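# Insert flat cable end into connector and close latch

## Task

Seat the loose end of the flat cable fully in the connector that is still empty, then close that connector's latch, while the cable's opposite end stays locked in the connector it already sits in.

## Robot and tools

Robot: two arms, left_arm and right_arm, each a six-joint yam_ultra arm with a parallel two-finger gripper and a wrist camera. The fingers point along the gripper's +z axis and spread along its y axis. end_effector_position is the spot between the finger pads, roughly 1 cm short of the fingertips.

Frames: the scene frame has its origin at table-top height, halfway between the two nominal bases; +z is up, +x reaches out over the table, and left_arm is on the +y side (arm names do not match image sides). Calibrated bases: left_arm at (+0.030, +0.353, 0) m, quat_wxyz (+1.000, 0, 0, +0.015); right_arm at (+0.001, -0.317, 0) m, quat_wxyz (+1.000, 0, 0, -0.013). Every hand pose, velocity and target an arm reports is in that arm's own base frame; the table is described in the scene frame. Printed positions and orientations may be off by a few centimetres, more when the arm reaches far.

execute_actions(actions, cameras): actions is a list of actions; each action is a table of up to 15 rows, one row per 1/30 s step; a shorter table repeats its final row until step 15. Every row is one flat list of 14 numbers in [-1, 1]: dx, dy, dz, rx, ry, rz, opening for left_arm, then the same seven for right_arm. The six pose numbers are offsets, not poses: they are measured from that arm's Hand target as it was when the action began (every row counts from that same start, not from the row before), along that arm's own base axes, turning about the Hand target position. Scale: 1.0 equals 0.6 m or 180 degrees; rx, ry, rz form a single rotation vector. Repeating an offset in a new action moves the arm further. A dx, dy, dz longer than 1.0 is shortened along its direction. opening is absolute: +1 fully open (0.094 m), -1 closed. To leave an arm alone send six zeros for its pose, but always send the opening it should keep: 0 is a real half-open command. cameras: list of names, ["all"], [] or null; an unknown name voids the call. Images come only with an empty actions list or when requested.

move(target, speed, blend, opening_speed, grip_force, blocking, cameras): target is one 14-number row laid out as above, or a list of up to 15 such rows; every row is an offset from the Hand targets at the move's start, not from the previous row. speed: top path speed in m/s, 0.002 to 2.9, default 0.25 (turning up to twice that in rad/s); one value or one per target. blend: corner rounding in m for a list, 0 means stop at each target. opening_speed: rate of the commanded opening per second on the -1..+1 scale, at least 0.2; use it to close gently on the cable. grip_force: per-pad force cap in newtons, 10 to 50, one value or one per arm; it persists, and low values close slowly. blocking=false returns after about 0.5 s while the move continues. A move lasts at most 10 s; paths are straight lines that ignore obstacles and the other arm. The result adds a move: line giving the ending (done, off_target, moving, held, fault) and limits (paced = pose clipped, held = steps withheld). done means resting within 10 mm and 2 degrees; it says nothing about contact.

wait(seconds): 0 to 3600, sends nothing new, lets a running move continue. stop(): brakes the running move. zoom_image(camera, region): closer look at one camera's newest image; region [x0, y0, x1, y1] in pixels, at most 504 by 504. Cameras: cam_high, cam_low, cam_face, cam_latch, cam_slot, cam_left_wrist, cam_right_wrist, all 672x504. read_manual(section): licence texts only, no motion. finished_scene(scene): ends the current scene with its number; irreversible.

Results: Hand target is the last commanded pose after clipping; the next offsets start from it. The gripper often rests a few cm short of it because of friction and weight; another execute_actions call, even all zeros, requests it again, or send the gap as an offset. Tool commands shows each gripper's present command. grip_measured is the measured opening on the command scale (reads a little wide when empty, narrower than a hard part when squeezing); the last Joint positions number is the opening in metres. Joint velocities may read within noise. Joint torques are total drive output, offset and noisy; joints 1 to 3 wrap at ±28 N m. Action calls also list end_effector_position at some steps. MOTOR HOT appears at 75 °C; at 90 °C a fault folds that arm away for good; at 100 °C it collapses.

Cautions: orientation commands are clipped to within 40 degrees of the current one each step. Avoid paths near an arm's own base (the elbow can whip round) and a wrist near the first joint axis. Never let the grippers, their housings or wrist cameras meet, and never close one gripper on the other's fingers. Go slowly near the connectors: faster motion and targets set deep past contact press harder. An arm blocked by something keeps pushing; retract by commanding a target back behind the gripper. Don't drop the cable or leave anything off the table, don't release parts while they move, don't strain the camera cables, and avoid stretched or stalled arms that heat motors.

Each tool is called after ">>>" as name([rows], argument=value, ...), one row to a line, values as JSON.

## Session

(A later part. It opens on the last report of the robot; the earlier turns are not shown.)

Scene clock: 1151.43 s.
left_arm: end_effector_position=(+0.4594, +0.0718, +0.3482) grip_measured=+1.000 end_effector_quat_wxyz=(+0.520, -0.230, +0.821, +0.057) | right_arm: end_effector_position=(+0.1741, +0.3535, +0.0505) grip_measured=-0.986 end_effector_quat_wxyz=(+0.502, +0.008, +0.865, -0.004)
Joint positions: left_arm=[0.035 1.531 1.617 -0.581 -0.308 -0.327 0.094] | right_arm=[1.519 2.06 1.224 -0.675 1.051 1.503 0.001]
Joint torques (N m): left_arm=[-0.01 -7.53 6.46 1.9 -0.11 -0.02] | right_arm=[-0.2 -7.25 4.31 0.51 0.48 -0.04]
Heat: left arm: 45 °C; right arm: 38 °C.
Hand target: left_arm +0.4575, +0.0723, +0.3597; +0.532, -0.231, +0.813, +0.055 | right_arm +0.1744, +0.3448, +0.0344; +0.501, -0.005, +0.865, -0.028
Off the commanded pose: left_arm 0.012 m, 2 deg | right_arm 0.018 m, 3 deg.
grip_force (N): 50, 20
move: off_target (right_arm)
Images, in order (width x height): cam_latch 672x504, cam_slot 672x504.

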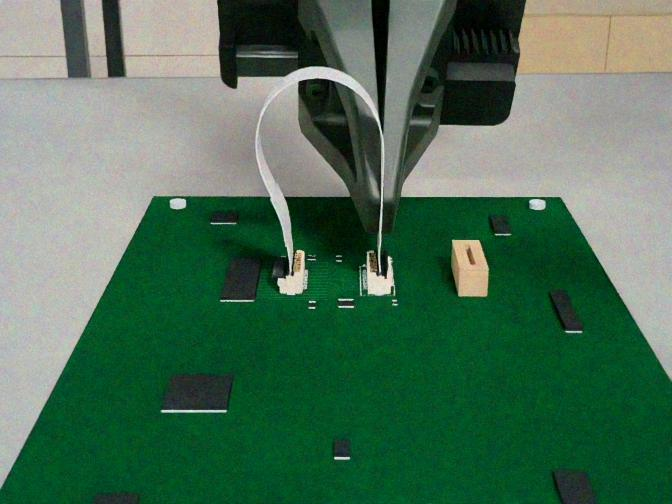

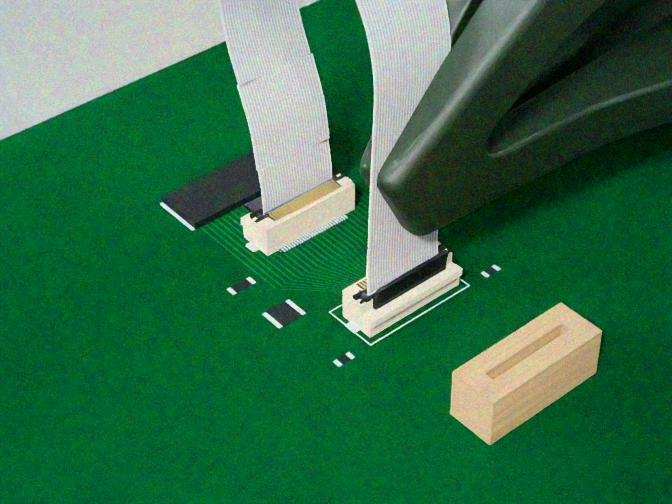

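>>> zoom_image(camera="cam_slot", region=[235, 165, 355, 255])

>>> zoom_image(camera="cam_slot", region=[345, 240, 425, 300])

Scaled by 4.200 from the camera's image (finer frame: 960x720).

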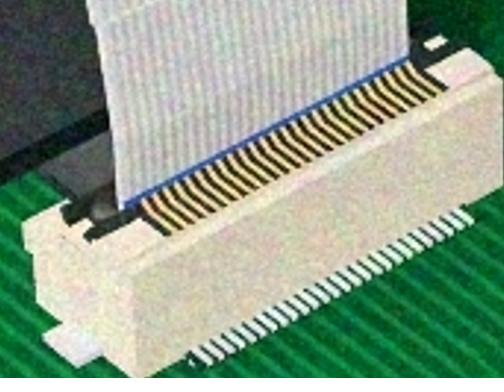

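Scaled by 6.300 from the camera's image (finer frame: 960x720).

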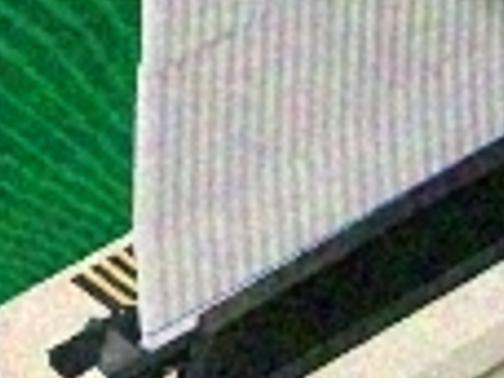

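>>> zoom_image(camera="cam_slot", region=[355, 275, 385, 298])

>>> wait(seconds=0.1, cameras=["all"])

>>> zoom_image(camera="cam_face", region=[230, 160, 330, 235])

>>> zoom_image(camera="cam_high", region=[230, 200, 430, 350])

Scaled by 16.800 from the camera's image (finer frame: 960x720).

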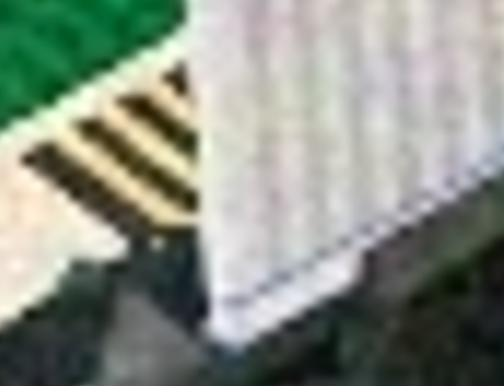

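Scene clock: 1226.93 s.
left_arm: end_effector_position=(+0.4594, +0.0718, +0.3482) grip_measured=+1.000 end_effector_quat_wxyz=(+0.520, -0.230, +0.821, +0.057) | right_arm: end_effector_position=(+0.1741, +0.3535, +0.0505) grip_measured=-0.986 end_effector_quat_wxyz=(+0.502, +0.008, +0.865, -0.004)
Joint positions: left_arm=[0.035 1.531 1.617 -0.581 -0.308 -0.327 0.094] | right_arm=[1.519 2.06 1.224 -0.675 1.051 1.503 0.001]
Joint torques (N m): left_arm=[-0.01 -7.53 6.46 1.9 -0.11 -0.02] | right_arm=[-0.29 -7.42 4.07 0.54 0.49 -0.06]
Heat: left arm: 45 °C; right arm: 37 °C.
Hand target: left_arm +0.4575, +0.0723, +0.3597; +0.532, -0.231, +0.813, +0.055 | right_arm +0.1744, +0.3448, +0.0344; +0.501, -0.005, +0.865, -0.028
Tool commands: left_gripper/opening=+1.0 right_gripper/opening=-1.0
Off the commanded pose: left_arm 0.012 m, 2 deg | right_arm 0.018 m, 3 deg.
grip_force (N): 50, 20
wait: 0.10 s; at rest from the start

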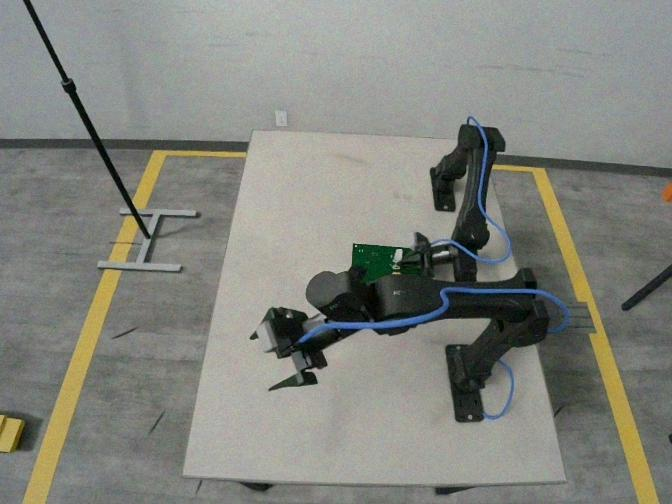

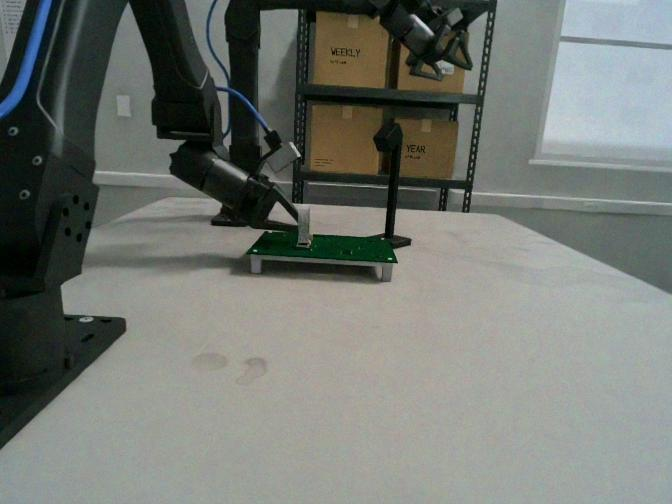

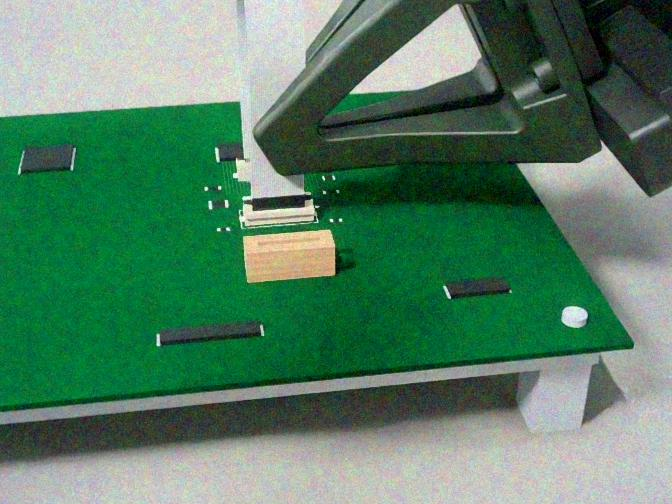

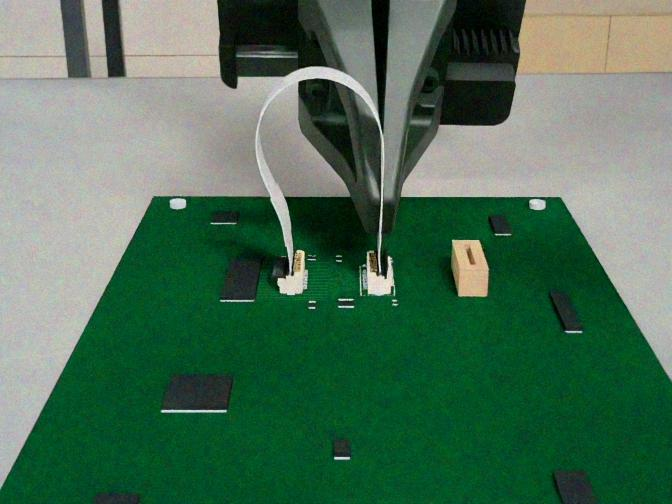

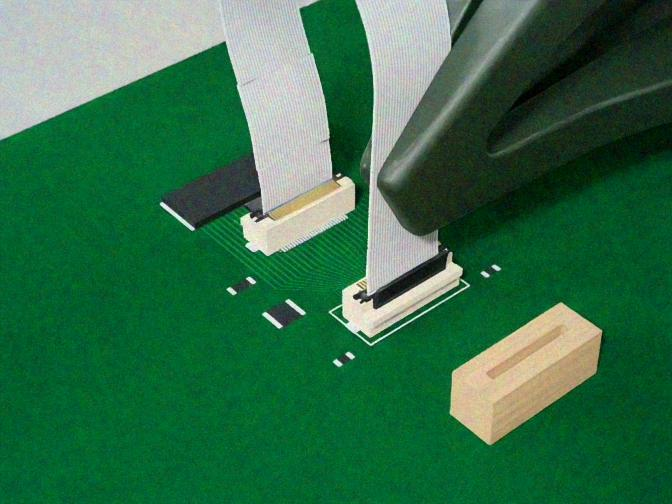

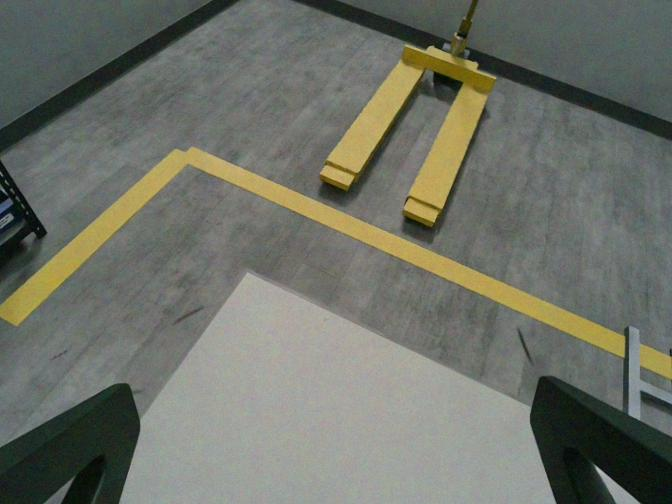

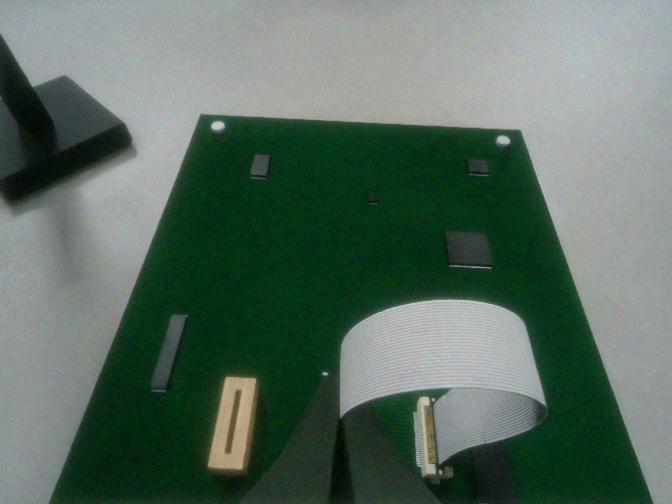

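Scaled by 5.040 from the camera's image (finer frame: 960x720).

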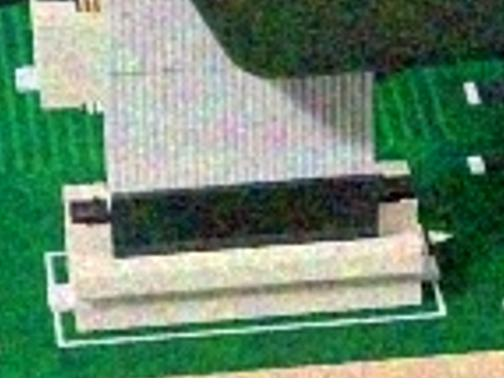

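Scaled by 2.520 from the camera's image (finer frame: 960x720).

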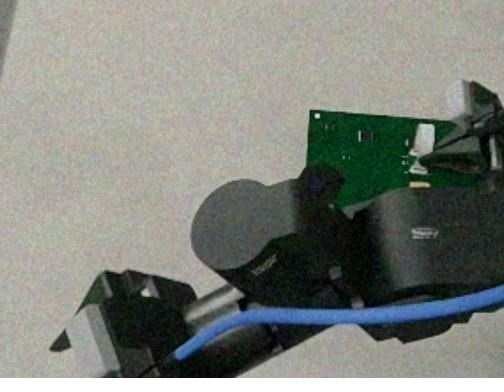

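>>> move([
  [0,0,0,0,0,0,1.0,0,0.0008,0,0.0008,0,0,-1.0],
  [0,0,0,0,0,0,1.0,0,0.0003,-0.0028,-0.0008,0,0,-1.0],
], speed=0.02, cameras=["cam_slot","cam_latch"])

>>> zoom_image(camera="cam_slot", region=[340, 270, 400, 315])

>>> zoom_image(camera="cam_latch", region=[360, 240, 400, 280])

Scene clock: 1296.97 s.
left_arm: end_effector_position=(+0.4594, +0.0718, +0.3482) grip_measured=+1.000 end_effector_quat_wxyz=(+0.520, -0.230, +0.821, +0.057) | right_arm: end_effector_position=(+0.1741, +0.3535, +0.0505) grip_measured=-0.986 end_effector_quat_wxyz=(+0.505, +0.007, +0.863, -0.005)
Joint positions: left_arm=[0.035 1.531 1.617 -0.581 -0.308 -0.327 0.094] | right_arm=[1.521 2.063 1.224 -0.675 1.057 1.503 0.001]
Joint torques (N m): left_arm=[0.01 -7.53 6.46 1.9 -0.11 -0.02] | right_arm=[-0.32 -7.19 4.12 0.52 0.46 -0.01]
Heat: left arm: 45 °C; right arm: 37 °C.
Hand target: left_arm +0.4575, +0.0723, +0.3597; +0.532, -0.231, +0.813, +0.055 | right_arm +0.1744, +0.3450, +0.0329; +0.501, -0.006, +0.865, -0.029
Off the commanded pose: left_arm 0.012 m, 2 deg | right_arm 0.020 m, 3 deg.
grip_force (N): 50, 20
move: off_target (right_arm)
Images, in order (width x height): cam_latch 672x504, cam_slot 672x504.

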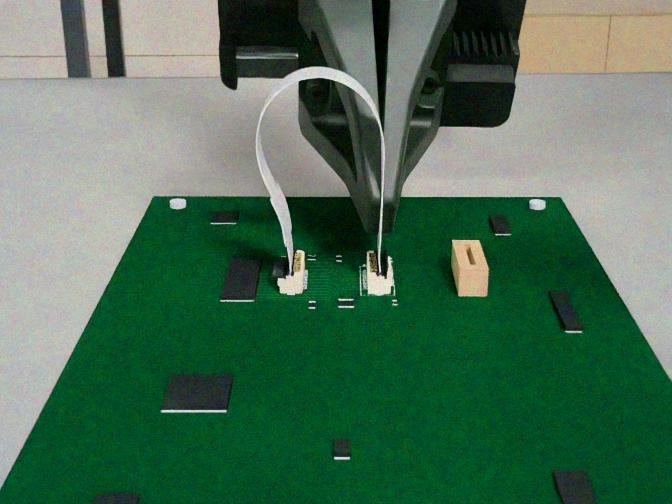

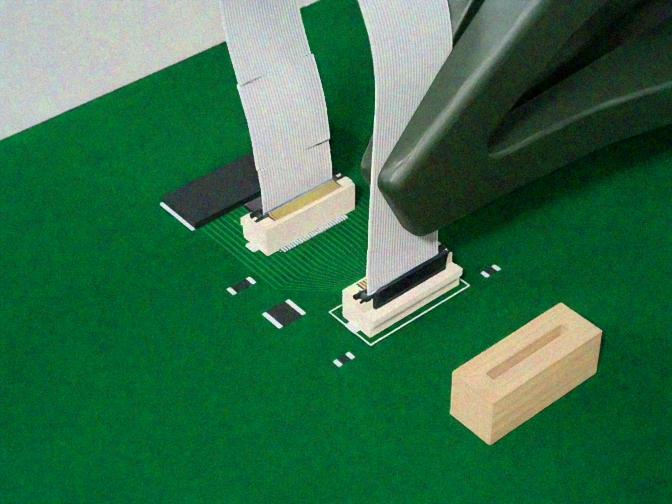

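Scaled by 8.400 from the camera's image (finer frame: 960x720).

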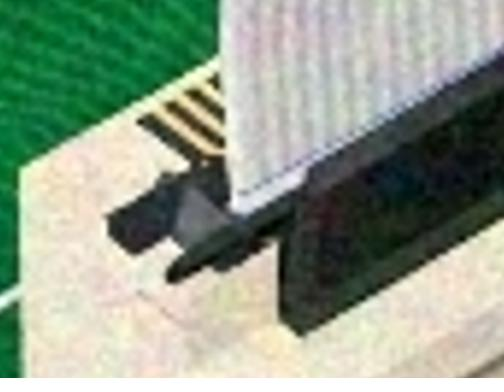

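Scaled by 12.600 from the camera's image (finer frame: 960x720).

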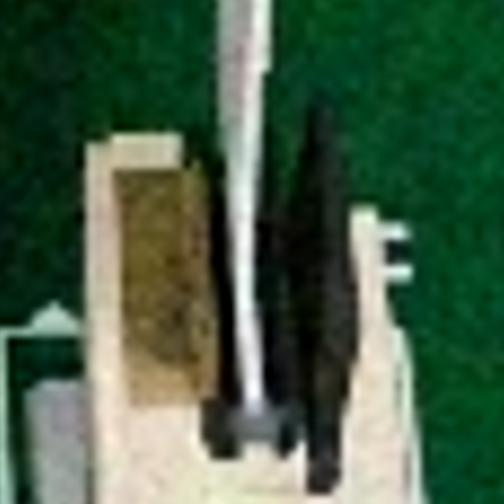

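>>> move([
  [0,0,0,0,0,0,1.0,0,0.0021,0.0002,0.0025,0,0,-1.0],
  [0,0,0,0,0,0,1.0,0,0.0017,-0.0020,0.0013,0,0,-1.0],
], speed=0.02, cameras=["cam_slot","cam_latch"])

>>> zoom_image(camera="cam_slot", region=[340, 270, 400, 315])

>>> zoom_image(camera="cam_latch", region=[360, 240, 400, 280])

Scene clock: 1349.93 s.
left_arm: end_effector_position=(+0.4594, +0.0718, +0.3482) grip_measured=+1.000 end_effector_quat_wxyz=(+0.520, -0.230, +0.821, +0.057) | right_arm: end_effector_position=(+0.1741, +0.3538, +0.0505) grip_measured=-0.986 end_effector_quat_wxyz=(+0.505, +0.007, +0.863, -0.005)
Joint positions: left_arm=[0.035 1.531 1.617 -0.581 -0.308 -0.327 0.094] | right_arm=[1.521 2.063 1.224 -0.674 1.057 1.503 0.001]
Joint torques (N m): left_arm=[-0.01 -7.51 6.46 1.9 -0.11 -0.02] | right_arm=[-0.36 -6.97 4.29 0.59 0.44 -0.01]
Heat: left arm: 45 °C; right arm: 36 °C.
Hand target: left_arm +0.4575, +0.0723, +0.3597; +0.532, -0.231, +0.813, +0.055 | right_arm +0.1744, +0.3461, +0.0316; +0.501, -0.005, +0.865, -0.027
Off the commanded pose: left_arm 0.012 m, 2 deg | right_arm 0.020 m, 3 deg.
grip_force (N): 50, 20
move: off_target (right_arm)
Images, in order (width x height): cam_latch 672x504, cam_slot 672x504.

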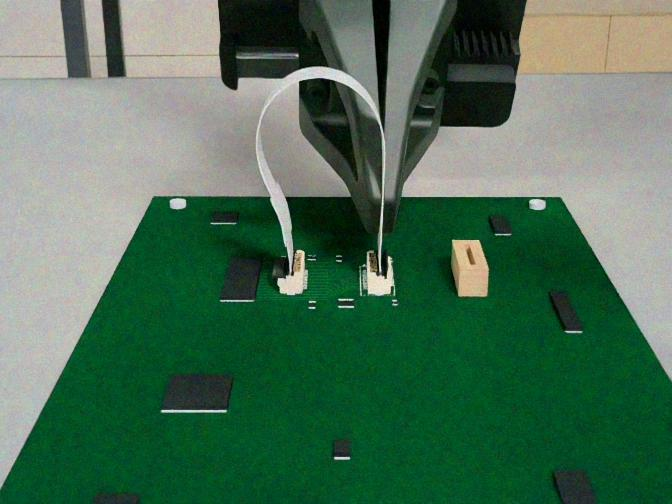

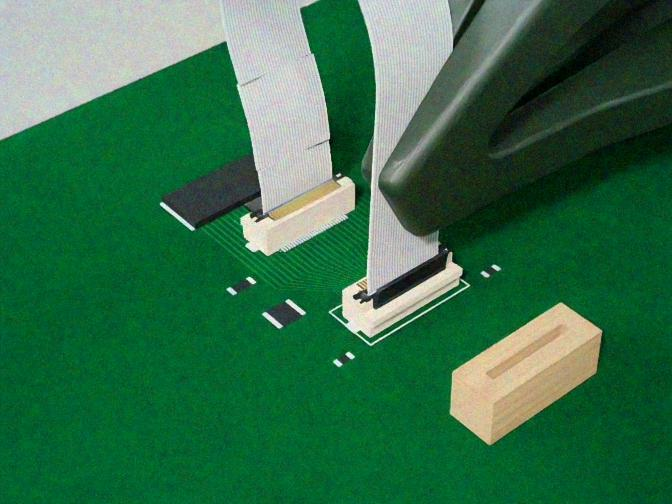

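Scaled by 8.400 from the camera's image (finer frame: 960x720).

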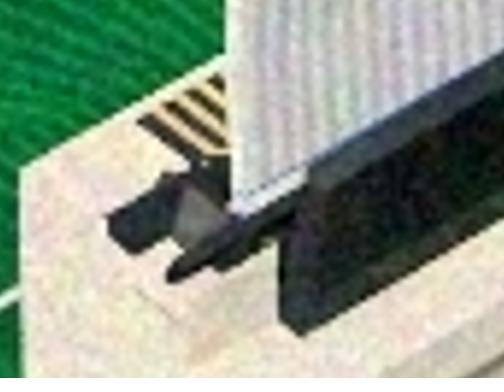

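Scaled by 12.600 from the camera's image (finer frame: 960x720).

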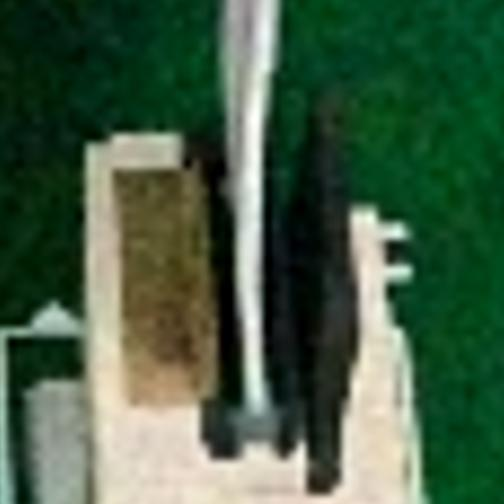

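>>> move([
  [0,0,0,0,0,0,1.0,0,0.0019,0.009,0.0052,0,0,-1.0],
  [0,0,0,0,0,0,1.0,0,0.0019,0.009,0.0052,0,0,-0.91],
], speed=0.02, opening_speed=0.2, cameras=["cam_slot","cam_latch"])

>>> zoom_image(camera="cam_slot", region=[340, 270, 400, 315])

>>> zoom_image(camera="cam_latch", region=[340, 190, 420, 300])

Scene clock: 1364.97 s.
left_arm: end_effector_position=(+0.4594, +0.0718, +0.3482) grip_measured=+1.000 end_effector_quat_wxyz=(+0.520, -0.230, +0.821, +0.057) | right_arm: end_effector_position=(+0.1728, +0.3542, +0.0478) grip_measured=-0.912 end_effector_quat_wxyz=(+0.498, +0.007, +0.867, -0.004)
Joint positions: left_arm=[0.035 1.531 1.617 -0.581 -0.308 -0.327 0.094] | right_arm=[1.521 2.064 1.224 -0.671 1.042 1.503 0.004]
Joint torques (N m): left_arm=[-0.01 -7.51 6.48 1.9 -0.11 -0.02] | right_arm=[-0.24 -8.31 4.38 0.57 0.59 0]
Heat: left arm: 45 °C; right arm: 36 °C.
Hand target: left_arm +0.4575, +0.0723, +0.3597; +0.532, -0.231, +0.813, +0.055 | right_arm +0.1744, +0.3472, +0.0369; +0.501, -0.001, +0.865, -0.020
Off the commanded pose: left_arm 0.012 m, 2 deg | right_arm 0.013 m, 2 deg.
grip_force (N): 50, 20
move: off_target (right_arm); target 2's new opening was sent with right_arm's hand 0.015 m and 2 deg from that target
Images, in order (width x height): cam_latch 672x504, cam_slot 672x504.

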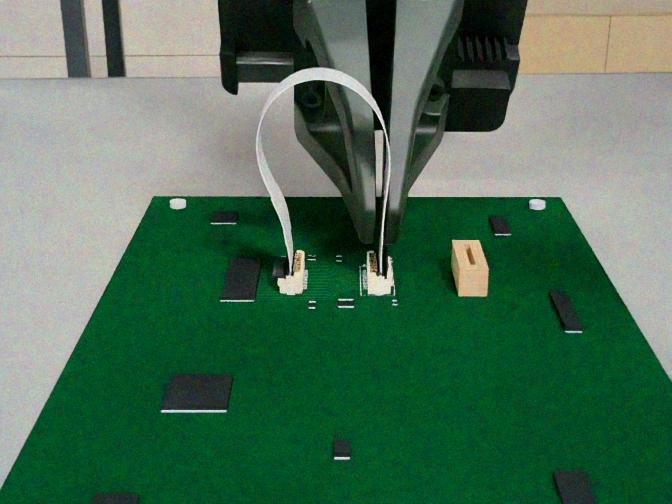

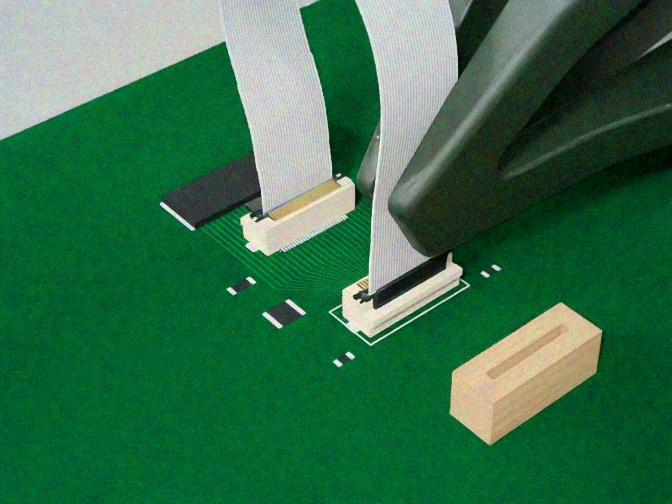

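Scaled by 8.400 from the camera's image (finer frame: 960x720).

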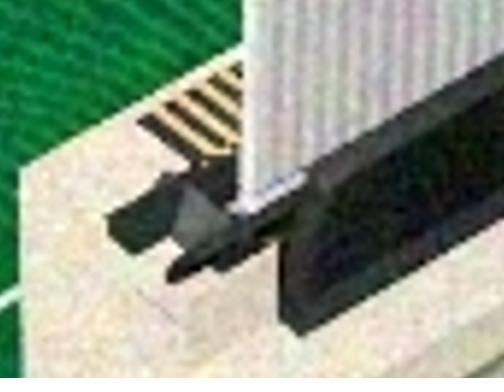

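Scaled by 4.582 from the camera's image (finer frame: 960x720).

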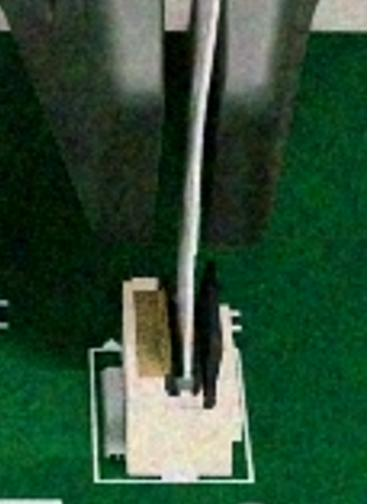

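>>> move([
  [0,0,0,0,0,0,1.0,0,0,0,0,0.0001,0,-0.955],
  [0,0,0,0,0,0,1.0,0,-0.0011,-0.0045,-0.0026,0,0,-0.955],
], speed=0.02, opening_speed=0.2, cameras=["cam_slot","cam_latch"])

>>> zoom_image(camera="cam_slot", region=[330, 200, 480, 350])

>>> zoom_image(camera="cam_latch", region=[340, 220, 420, 300])

Scene clock: 1386.13 s.
left_arm: end_effector_position=(+0.4594, +0.0718, +0.3482) grip_measured=+1.000 end_effector_quat_wxyz=(+0.520, -0.230, +0.821, +0.057) | right_arm: end_effector_position=(+0.1727, +0.3538, +0.0451) grip_measured=-0.953 end_effector_quat_wxyz=(+0.498, +0.005, +0.867, -0.007)
Joint positions: left_arm=[0.035 1.531 1.617 -0.581 -0.308 -0.327 0.094] | right_arm=[1.521 2.072 1.224 -0.671 1.042 1.503 0.002]
Joint torques (N m): left_arm=[-0.01 -7.53 6.48 1.9 -0.11 -0.02] | right_arm=[-0.28 -8.17 4.29 0.56 0.59 -0.02]
Heat: left arm: 45 °C; right arm: 37 °C.
Hand target: left_arm +0.4575, +0.0723, +0.3597; +0.532, -0.231, +0.813, +0.055 | right_arm +0.1744, +0.3466, +0.0343; +0.501, -0.003, +0.865, -0.023
Off the commanded pose: left_arm 0.012 m, 2 deg | right_arm 0.013 m, 2 deg.
grip_force (N): 50, 20
move: off_target (right_arm)
Images, in order (width x height): cam_latch 672x504, cam_slot 672x504.

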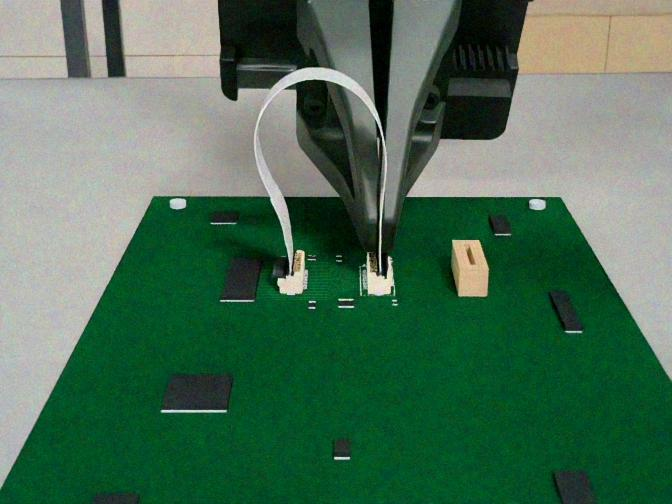

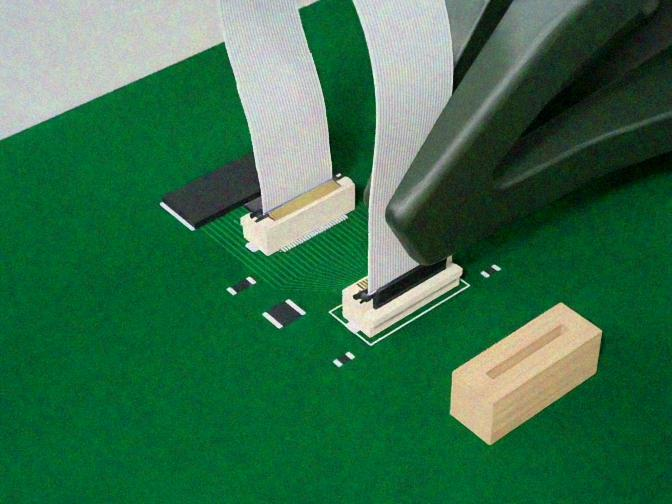

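Scaled by 3.360 from the camera's image (finer frame: 960x720).

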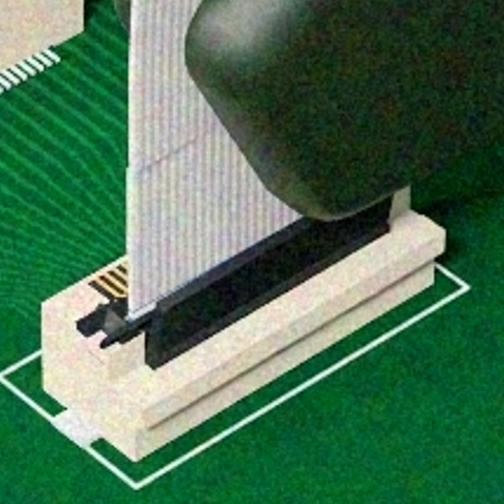

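Scaled by 6.300 from the camera's image (finer frame: 960x720).

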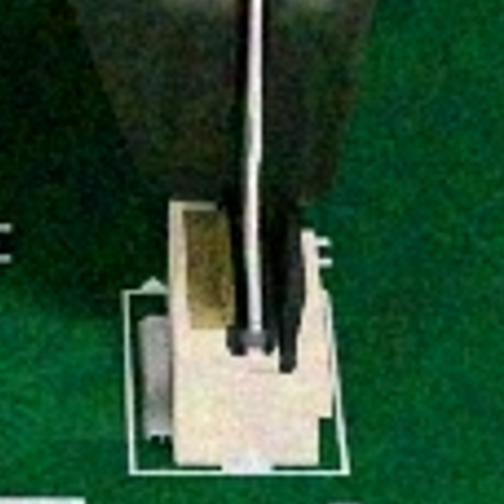

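>>> move(target=[0,0,0,0,0,0,1.0,0,-0.0008,-0.0034,-0.0019,0,0,-0.955], speed=0.02)

>>> move(target=[0,0,0,0,0,0,1.0,0,-0.0008,-0.0034,-0.0019,0,0,-0.955], speed=0.02, cameras=["cam_slot","cam_latch"])

>>> zoom_image(camera="cam_slot", region=[330, 200, 480, 350])

>>> zoom_image(camera="cam_latch", region=[340, 220, 420, 300])

Scene clock: 1393.50 s.
left_arm: end_effector_position=(+0.4594, +0.0718, +0.3482) grip_measured=+1.000 end_effector_quat_wxyz=(+0.520, -0.230, +0.821, +0.057) | right_arm: end_effector_position=(+0.1729, +0.3537, +0.0449) grip_measured=-0.953 end_effector_quat_wxyz=(+0.499, +0.005, +0.867, -0.007)
Joint positions: left_arm=[0.035 1.531 1.617 -0.581 -0.308 -0.327 0.094] | right_arm=[1.521 2.073 1.224 -0.671 1.044 1.503 0.002]
Joint torques (N m): left_arm=[-0.01 -7.53 6.46 1.9 -0.11 -0.02] | right_arm=[-0.46 -7.97 4.29 0.58 0.58 -0.01]
Heat: left arm: 45 °C; right arm: 37 °C.
Hand target: left_arm +0.4575, +0.0723, +0.3597; +0.532, -0.231, +0.813, +0.055 | right_arm +0.1744, +0.3461, +0.0322; +0.501, -0.004, +0.865, -0.026
Off the commanded pose: left_arm 0.012 m, 2 deg | right_arm 0.015 m, 2 deg.
grip_force (N): 50, 20
move: off_target (right_arm)

Scene clock: 1394.03 s.
left_arm: end_effector_position=(+0.4594, +0.0718, +0.3482) grip_measured=+1.000 end_effector_quat_wxyz=(+0.520, -0.230, +0.821, +0.057) | right_arm: end_effector_position=(+0.1735, +0.3536, +0.0447) grip_measured=-0.953 end_effector_quat_wxyz=(+0.502, +0.005, +0.865, -0.009)
Joint positions: left_arm=[0.035 1.531 1.617 -0.581 -0.308 -0.327 0.094] | right_arm=[1.521 2.077 1.224 -0.669 1.051 1.503 0.002]
Joint torques (N m): left_arm=[-0.02 -7.5 6.45 1.9 -0.11 -0.02] | right_arm=[-0.27 -7.72 4.15 0.59 0.53 0]
Heat: left arm: 45 °C; right arm: 37 °C.
Hand target: left_arm +0.4575, +0.0723, +0.3597; +0.532, -0.231, +0.813, +0.055 | right_arm +0.1744, +0.3456, +0.0302; +0.501, -0.006, +0.865, -0.029
Off the commanded pose: left_arm 0.012 m, 2 deg | right_arm 0.017 m, 3 deg.
grip_force (N): 50, 20
move: off_target (right_arm)
Images, in order (width x height): cam_latch 672x504, cam_slot 672x504.

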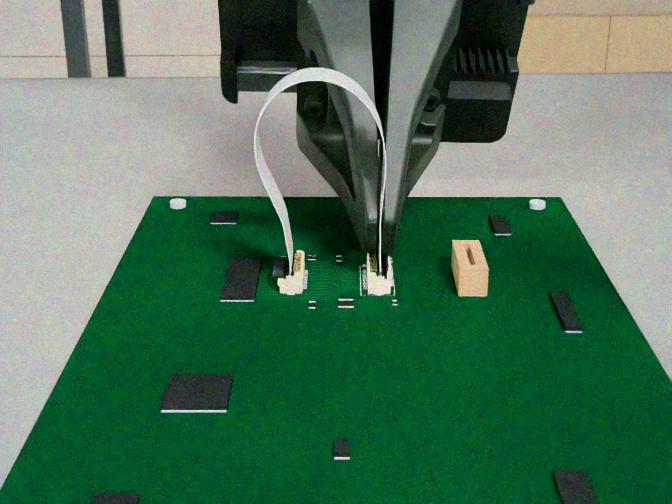

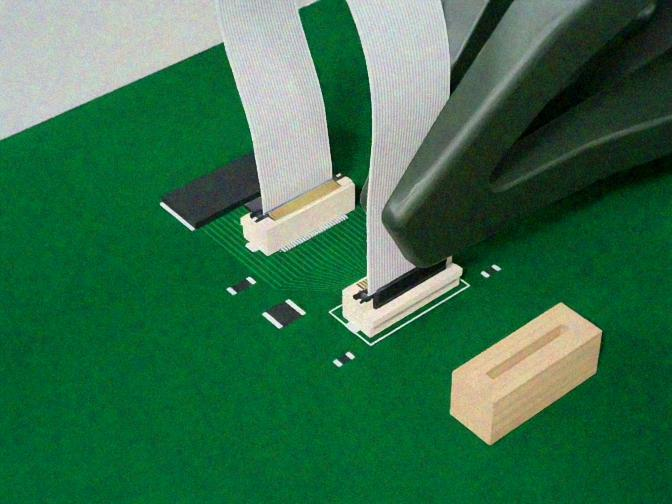

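Scaled by 3.360 from the camera's image (finer frame: 960x720).

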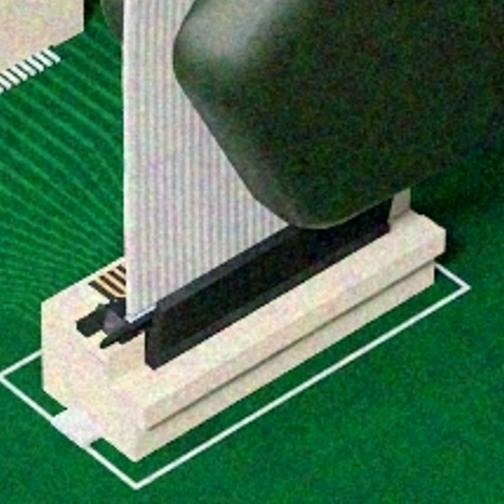

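Scaled by 6.300 from the camera's image (finer frame: 960x720).

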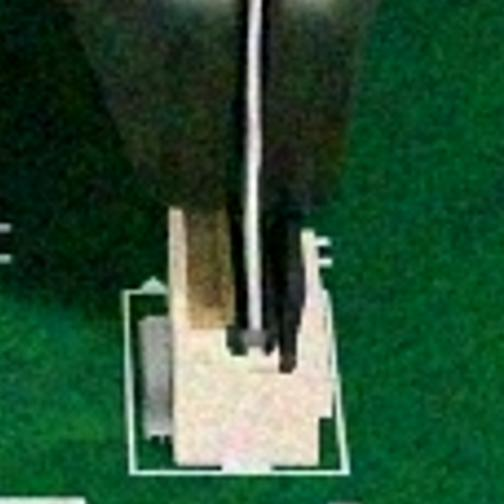

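>>> move(target=[0,0,0,0,0,0,1.0,0,-0.0004,-0.0020,-0.0011,0,0,-0.80], speed=0.02, opening_speed=0.2, cameras=["cam_slot","cam_latch"])

>>> zoom_image(camera="cam_slot", region=[330, 200, 480, 350])

>>> zoom_image(camera="cam_latch", region=[340, 220, 420, 300])

Scene clock: 1407.93 s.
left_arm: end_effector_position=(+0.4594, +0.0718, +0.3482) grip_measured=+1.000 end_effector_quat_wxyz=(+0.520, -0.230, +0.821, +0.057) | right_arm: end_effector_position=(+0.1730, +0.3535, +0.0403) grip_measured=-0.802 end_effector_quat_wxyz=(+0.499, +0.003, +0.866, -0.011)
Joint positions: left_arm=[0.035 1.531 1.617 -0.581 -0.308 -0.327 0.094] | right_arm=[1.521 2.087 1.224 -0.665 1.045 1.503 0.009]
Joint torques (N m): left_arm=[0.01 -7.51 6.48 1.9 -0.11 -0.01] | right_arm=[-0.2 -8.32 4.27 0.53 0.52 -0.01]
Heat: left arm: 45 °C; right arm: 37 °C.
Hand target: left_arm +0.4575, +0.0723, +0.3597; +0.532, -0.231, +0.813, +0.055 | right_arm +0.1744, +0.3454, +0.0290; +0.501, -0.006, +0.865, -0.030
Off the commanded pose: left_arm 0.012 m, 2 deg | right_arm 0.014 m, 2 deg.
grip_force (N): 50, 20
move: off_target (right_arm)
Images, in order (width x height): cam_latch 672x504, cam_slot 672x504.

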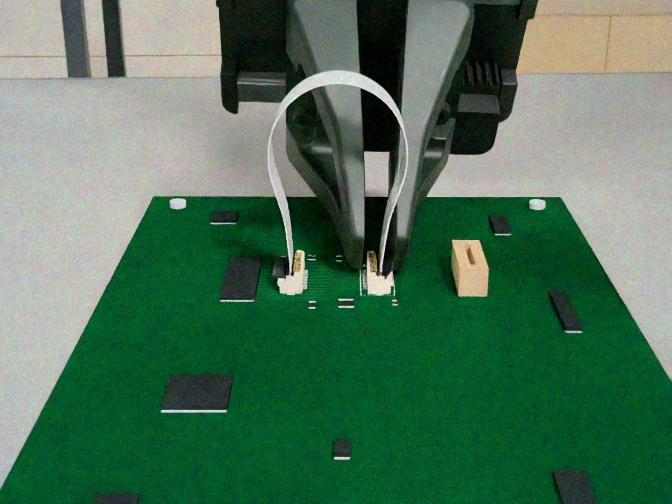

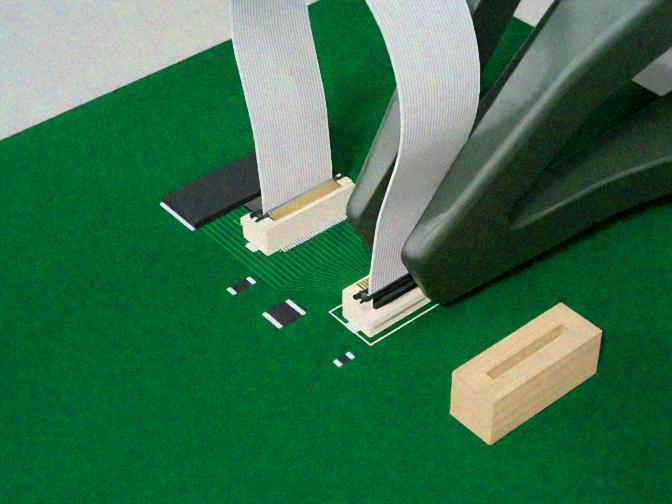

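Scaled by 3.360 from the camera's image (finer frame: 960x720).

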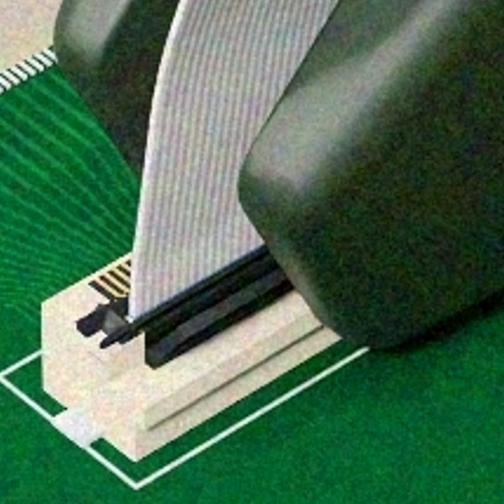

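Scaled by 6.300 from the camera's image (finer frame: 960x720).

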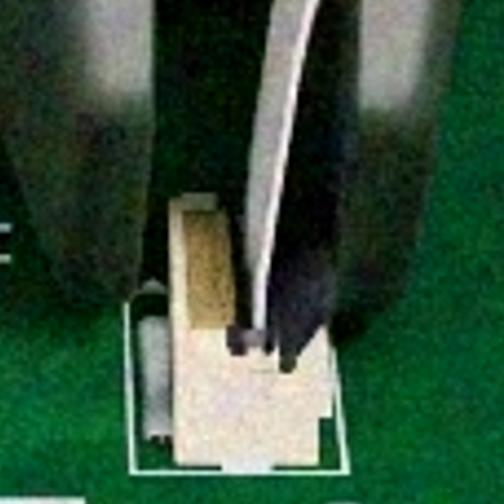

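>>> zoom_image(camera="cam_slot", region=[345, 255, 445, 330])

>>> zoom_image(camera="cam_latch", region=[360, 240, 410, 290])

>>> zoom_image(camera="cam_latch", region=[260, 230, 440, 310])

Scaled by 5.040 from the camera's image (finer frame: 960x720).

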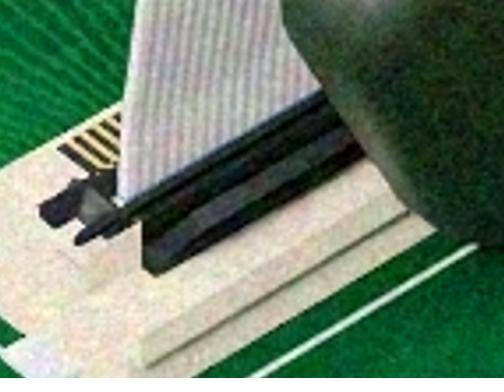

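Scaled by 10.080 from the camera's image (finer frame: 960x720).

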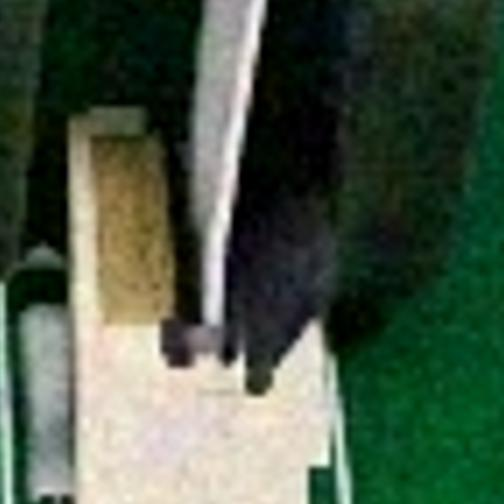

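Scaled by 2.800 from the camera's image (finer frame: 960x720).

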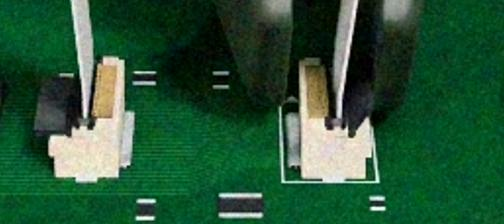

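>>> move([
  [0,0,0,0,0,0,1.0,0,0,0,0,0.0001,0,-0.77],
  [0,0,0,0,0,0,1.0,0,0.0068,0.0385,0.0223,0,0,-0.77],
], speed=0.03, opening_speed=0.2, cameras=["cam_slot","cam_latch"])

>>> zoom_image(camera="cam_latch", region=[340, 220, 420, 300])

Scene clock: 1478.40 s.
left_arm: end_effector_position=(+0.4594, +0.0718, +0.3482) grip_measured=+1.000 end_effector_quat_wxyz=(+0.520, -0.230, +0.821, +0.057) | right_arm: end_effector_position=(+0.1725, +0.3553, +0.0469) grip_measured=-0.772 end_effector_quat_wxyz=(+0.497, +0.008, +0.868, -0.001)
Joint positions: left_arm=[0.035 1.531 1.617 -0.581 -0.308 -0.327 0.094] | right_arm=[1.521 2.065 1.224 -0.665 1.039 1.503 0.011]
Joint torques (N m): left_arm=[-0.01 -7.53 6.49 1.9 -0.11 -0.02] | right_arm=[-0.39 -12.68 3.82 0.58 0.62 -0.02]
Heat: left arm: 45 °C; right arm: 37 °C.
Hand target: left_arm +0.4575, +0.0723, +0.3597; +0.532, -0.231, +0.813, +0.055 | right_arm +0.1744, +0.3494, +0.0520; +0.501, +0.011, +0.865, +0.000
Off the commanded pose: left_arm 0.012 m, 2 deg | right_arm 0.008 m, 1 deg.
grip_force (N): 50, 20
move: done
Images, in order (width x height): cam_latch 672x504, cam_slot 672x504.

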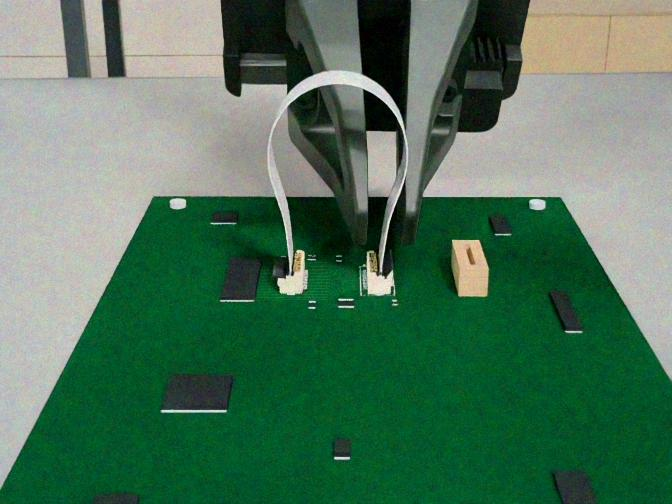

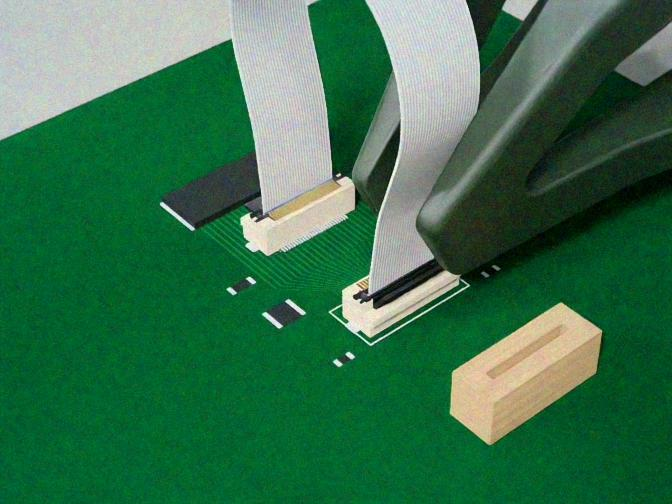

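Scaled by 6.300 from the camera's image (finer frame: 960x720).

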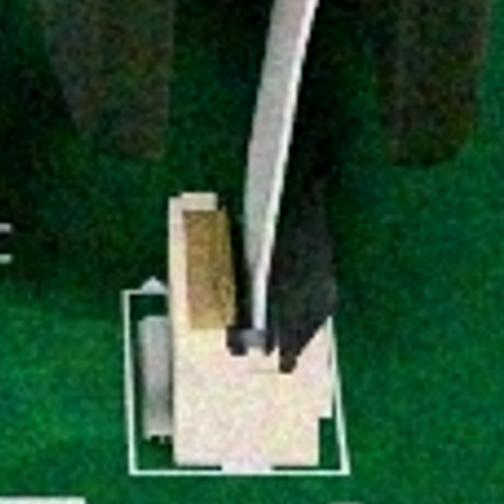

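>>> move(target=[0,0,0,0,0,0,1.0,0,-0.0035,-0.0026,-0.0022,0,0,-0.80], speed=0.02, opening_speed=0.2, cameras=["cam_slot","cam_latch"])

>>> zoom_image(camera="cam_latch", region=[340, 220, 420, 300])

Scene clock: 1499.57 s.
left_arm: end_effector_position=(+0.4594, +0.0718, +0.3482) grip_measured=+1.000 end_effector_quat_wxyz=(+0.520, -0.230, +0.821, +0.057) | right_arm: end_effector_position=(+0.1723, +0.3519, +0.0445) grip_measured=-0.798 end_effector_quat_wxyz=(+0.497, +0.006, +0.868, -0.006)
Joint positions: left_arm=[0.035 1.531 1.617 -0.581 -0.308 -0.327 0.094] | right_arm=[1.521 2.065 1.212 -0.664 1.039 1.503 0.009]
Joint torques (N m): left_arm=[-0.01 -7.53 6.46 1.9 -0.11 -0.02] | right_arm=[-0.32 -12.74 4.18 0.56 0.6 -0.04]
Heat: left arm: 45 °C; right arm: 39 °C.
Hand target: left_arm +0.4575, +0.0723, +0.3597; +0.532, -0.231, +0.813, +0.055 | right_arm +0.1744, +0.3473, +0.0505; +0.501, +0.009, +0.865, -0.003
Off the commanded pose: left_arm 0.012 m, 2 deg | right_arm 0.008 m, 1 deg.
grip_force (N): 50, 20
move: done
Images, in order (width x height): cam_latch 672x504, cam_slot 672x504.

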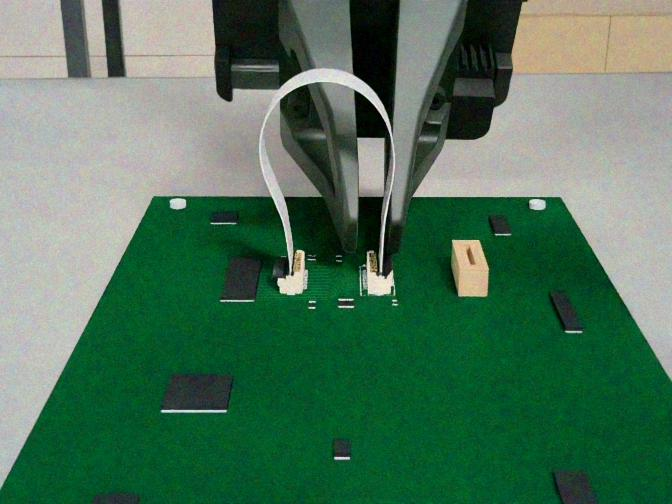

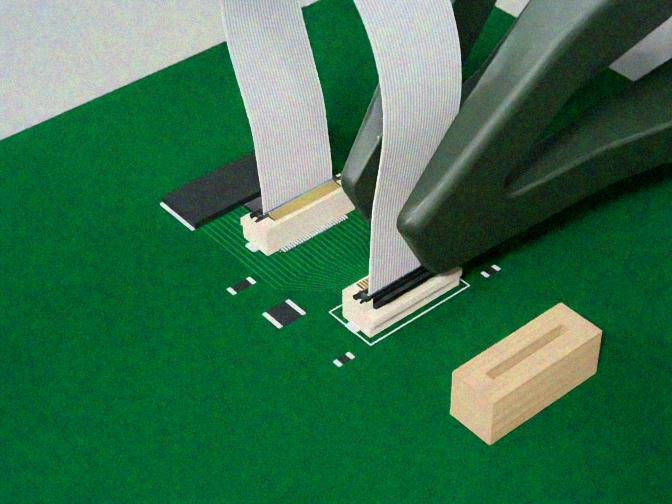

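Scaled by 6.300 from the camera's image (finer frame: 960x720).

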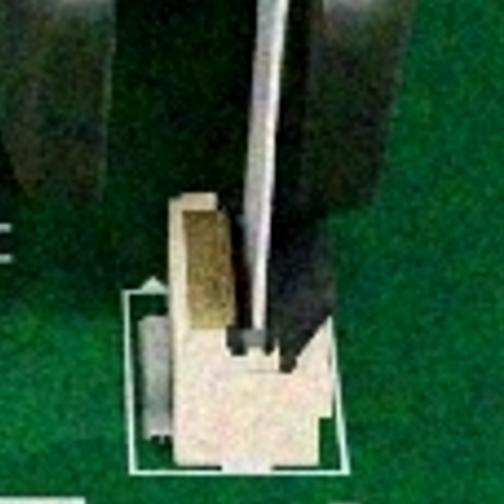

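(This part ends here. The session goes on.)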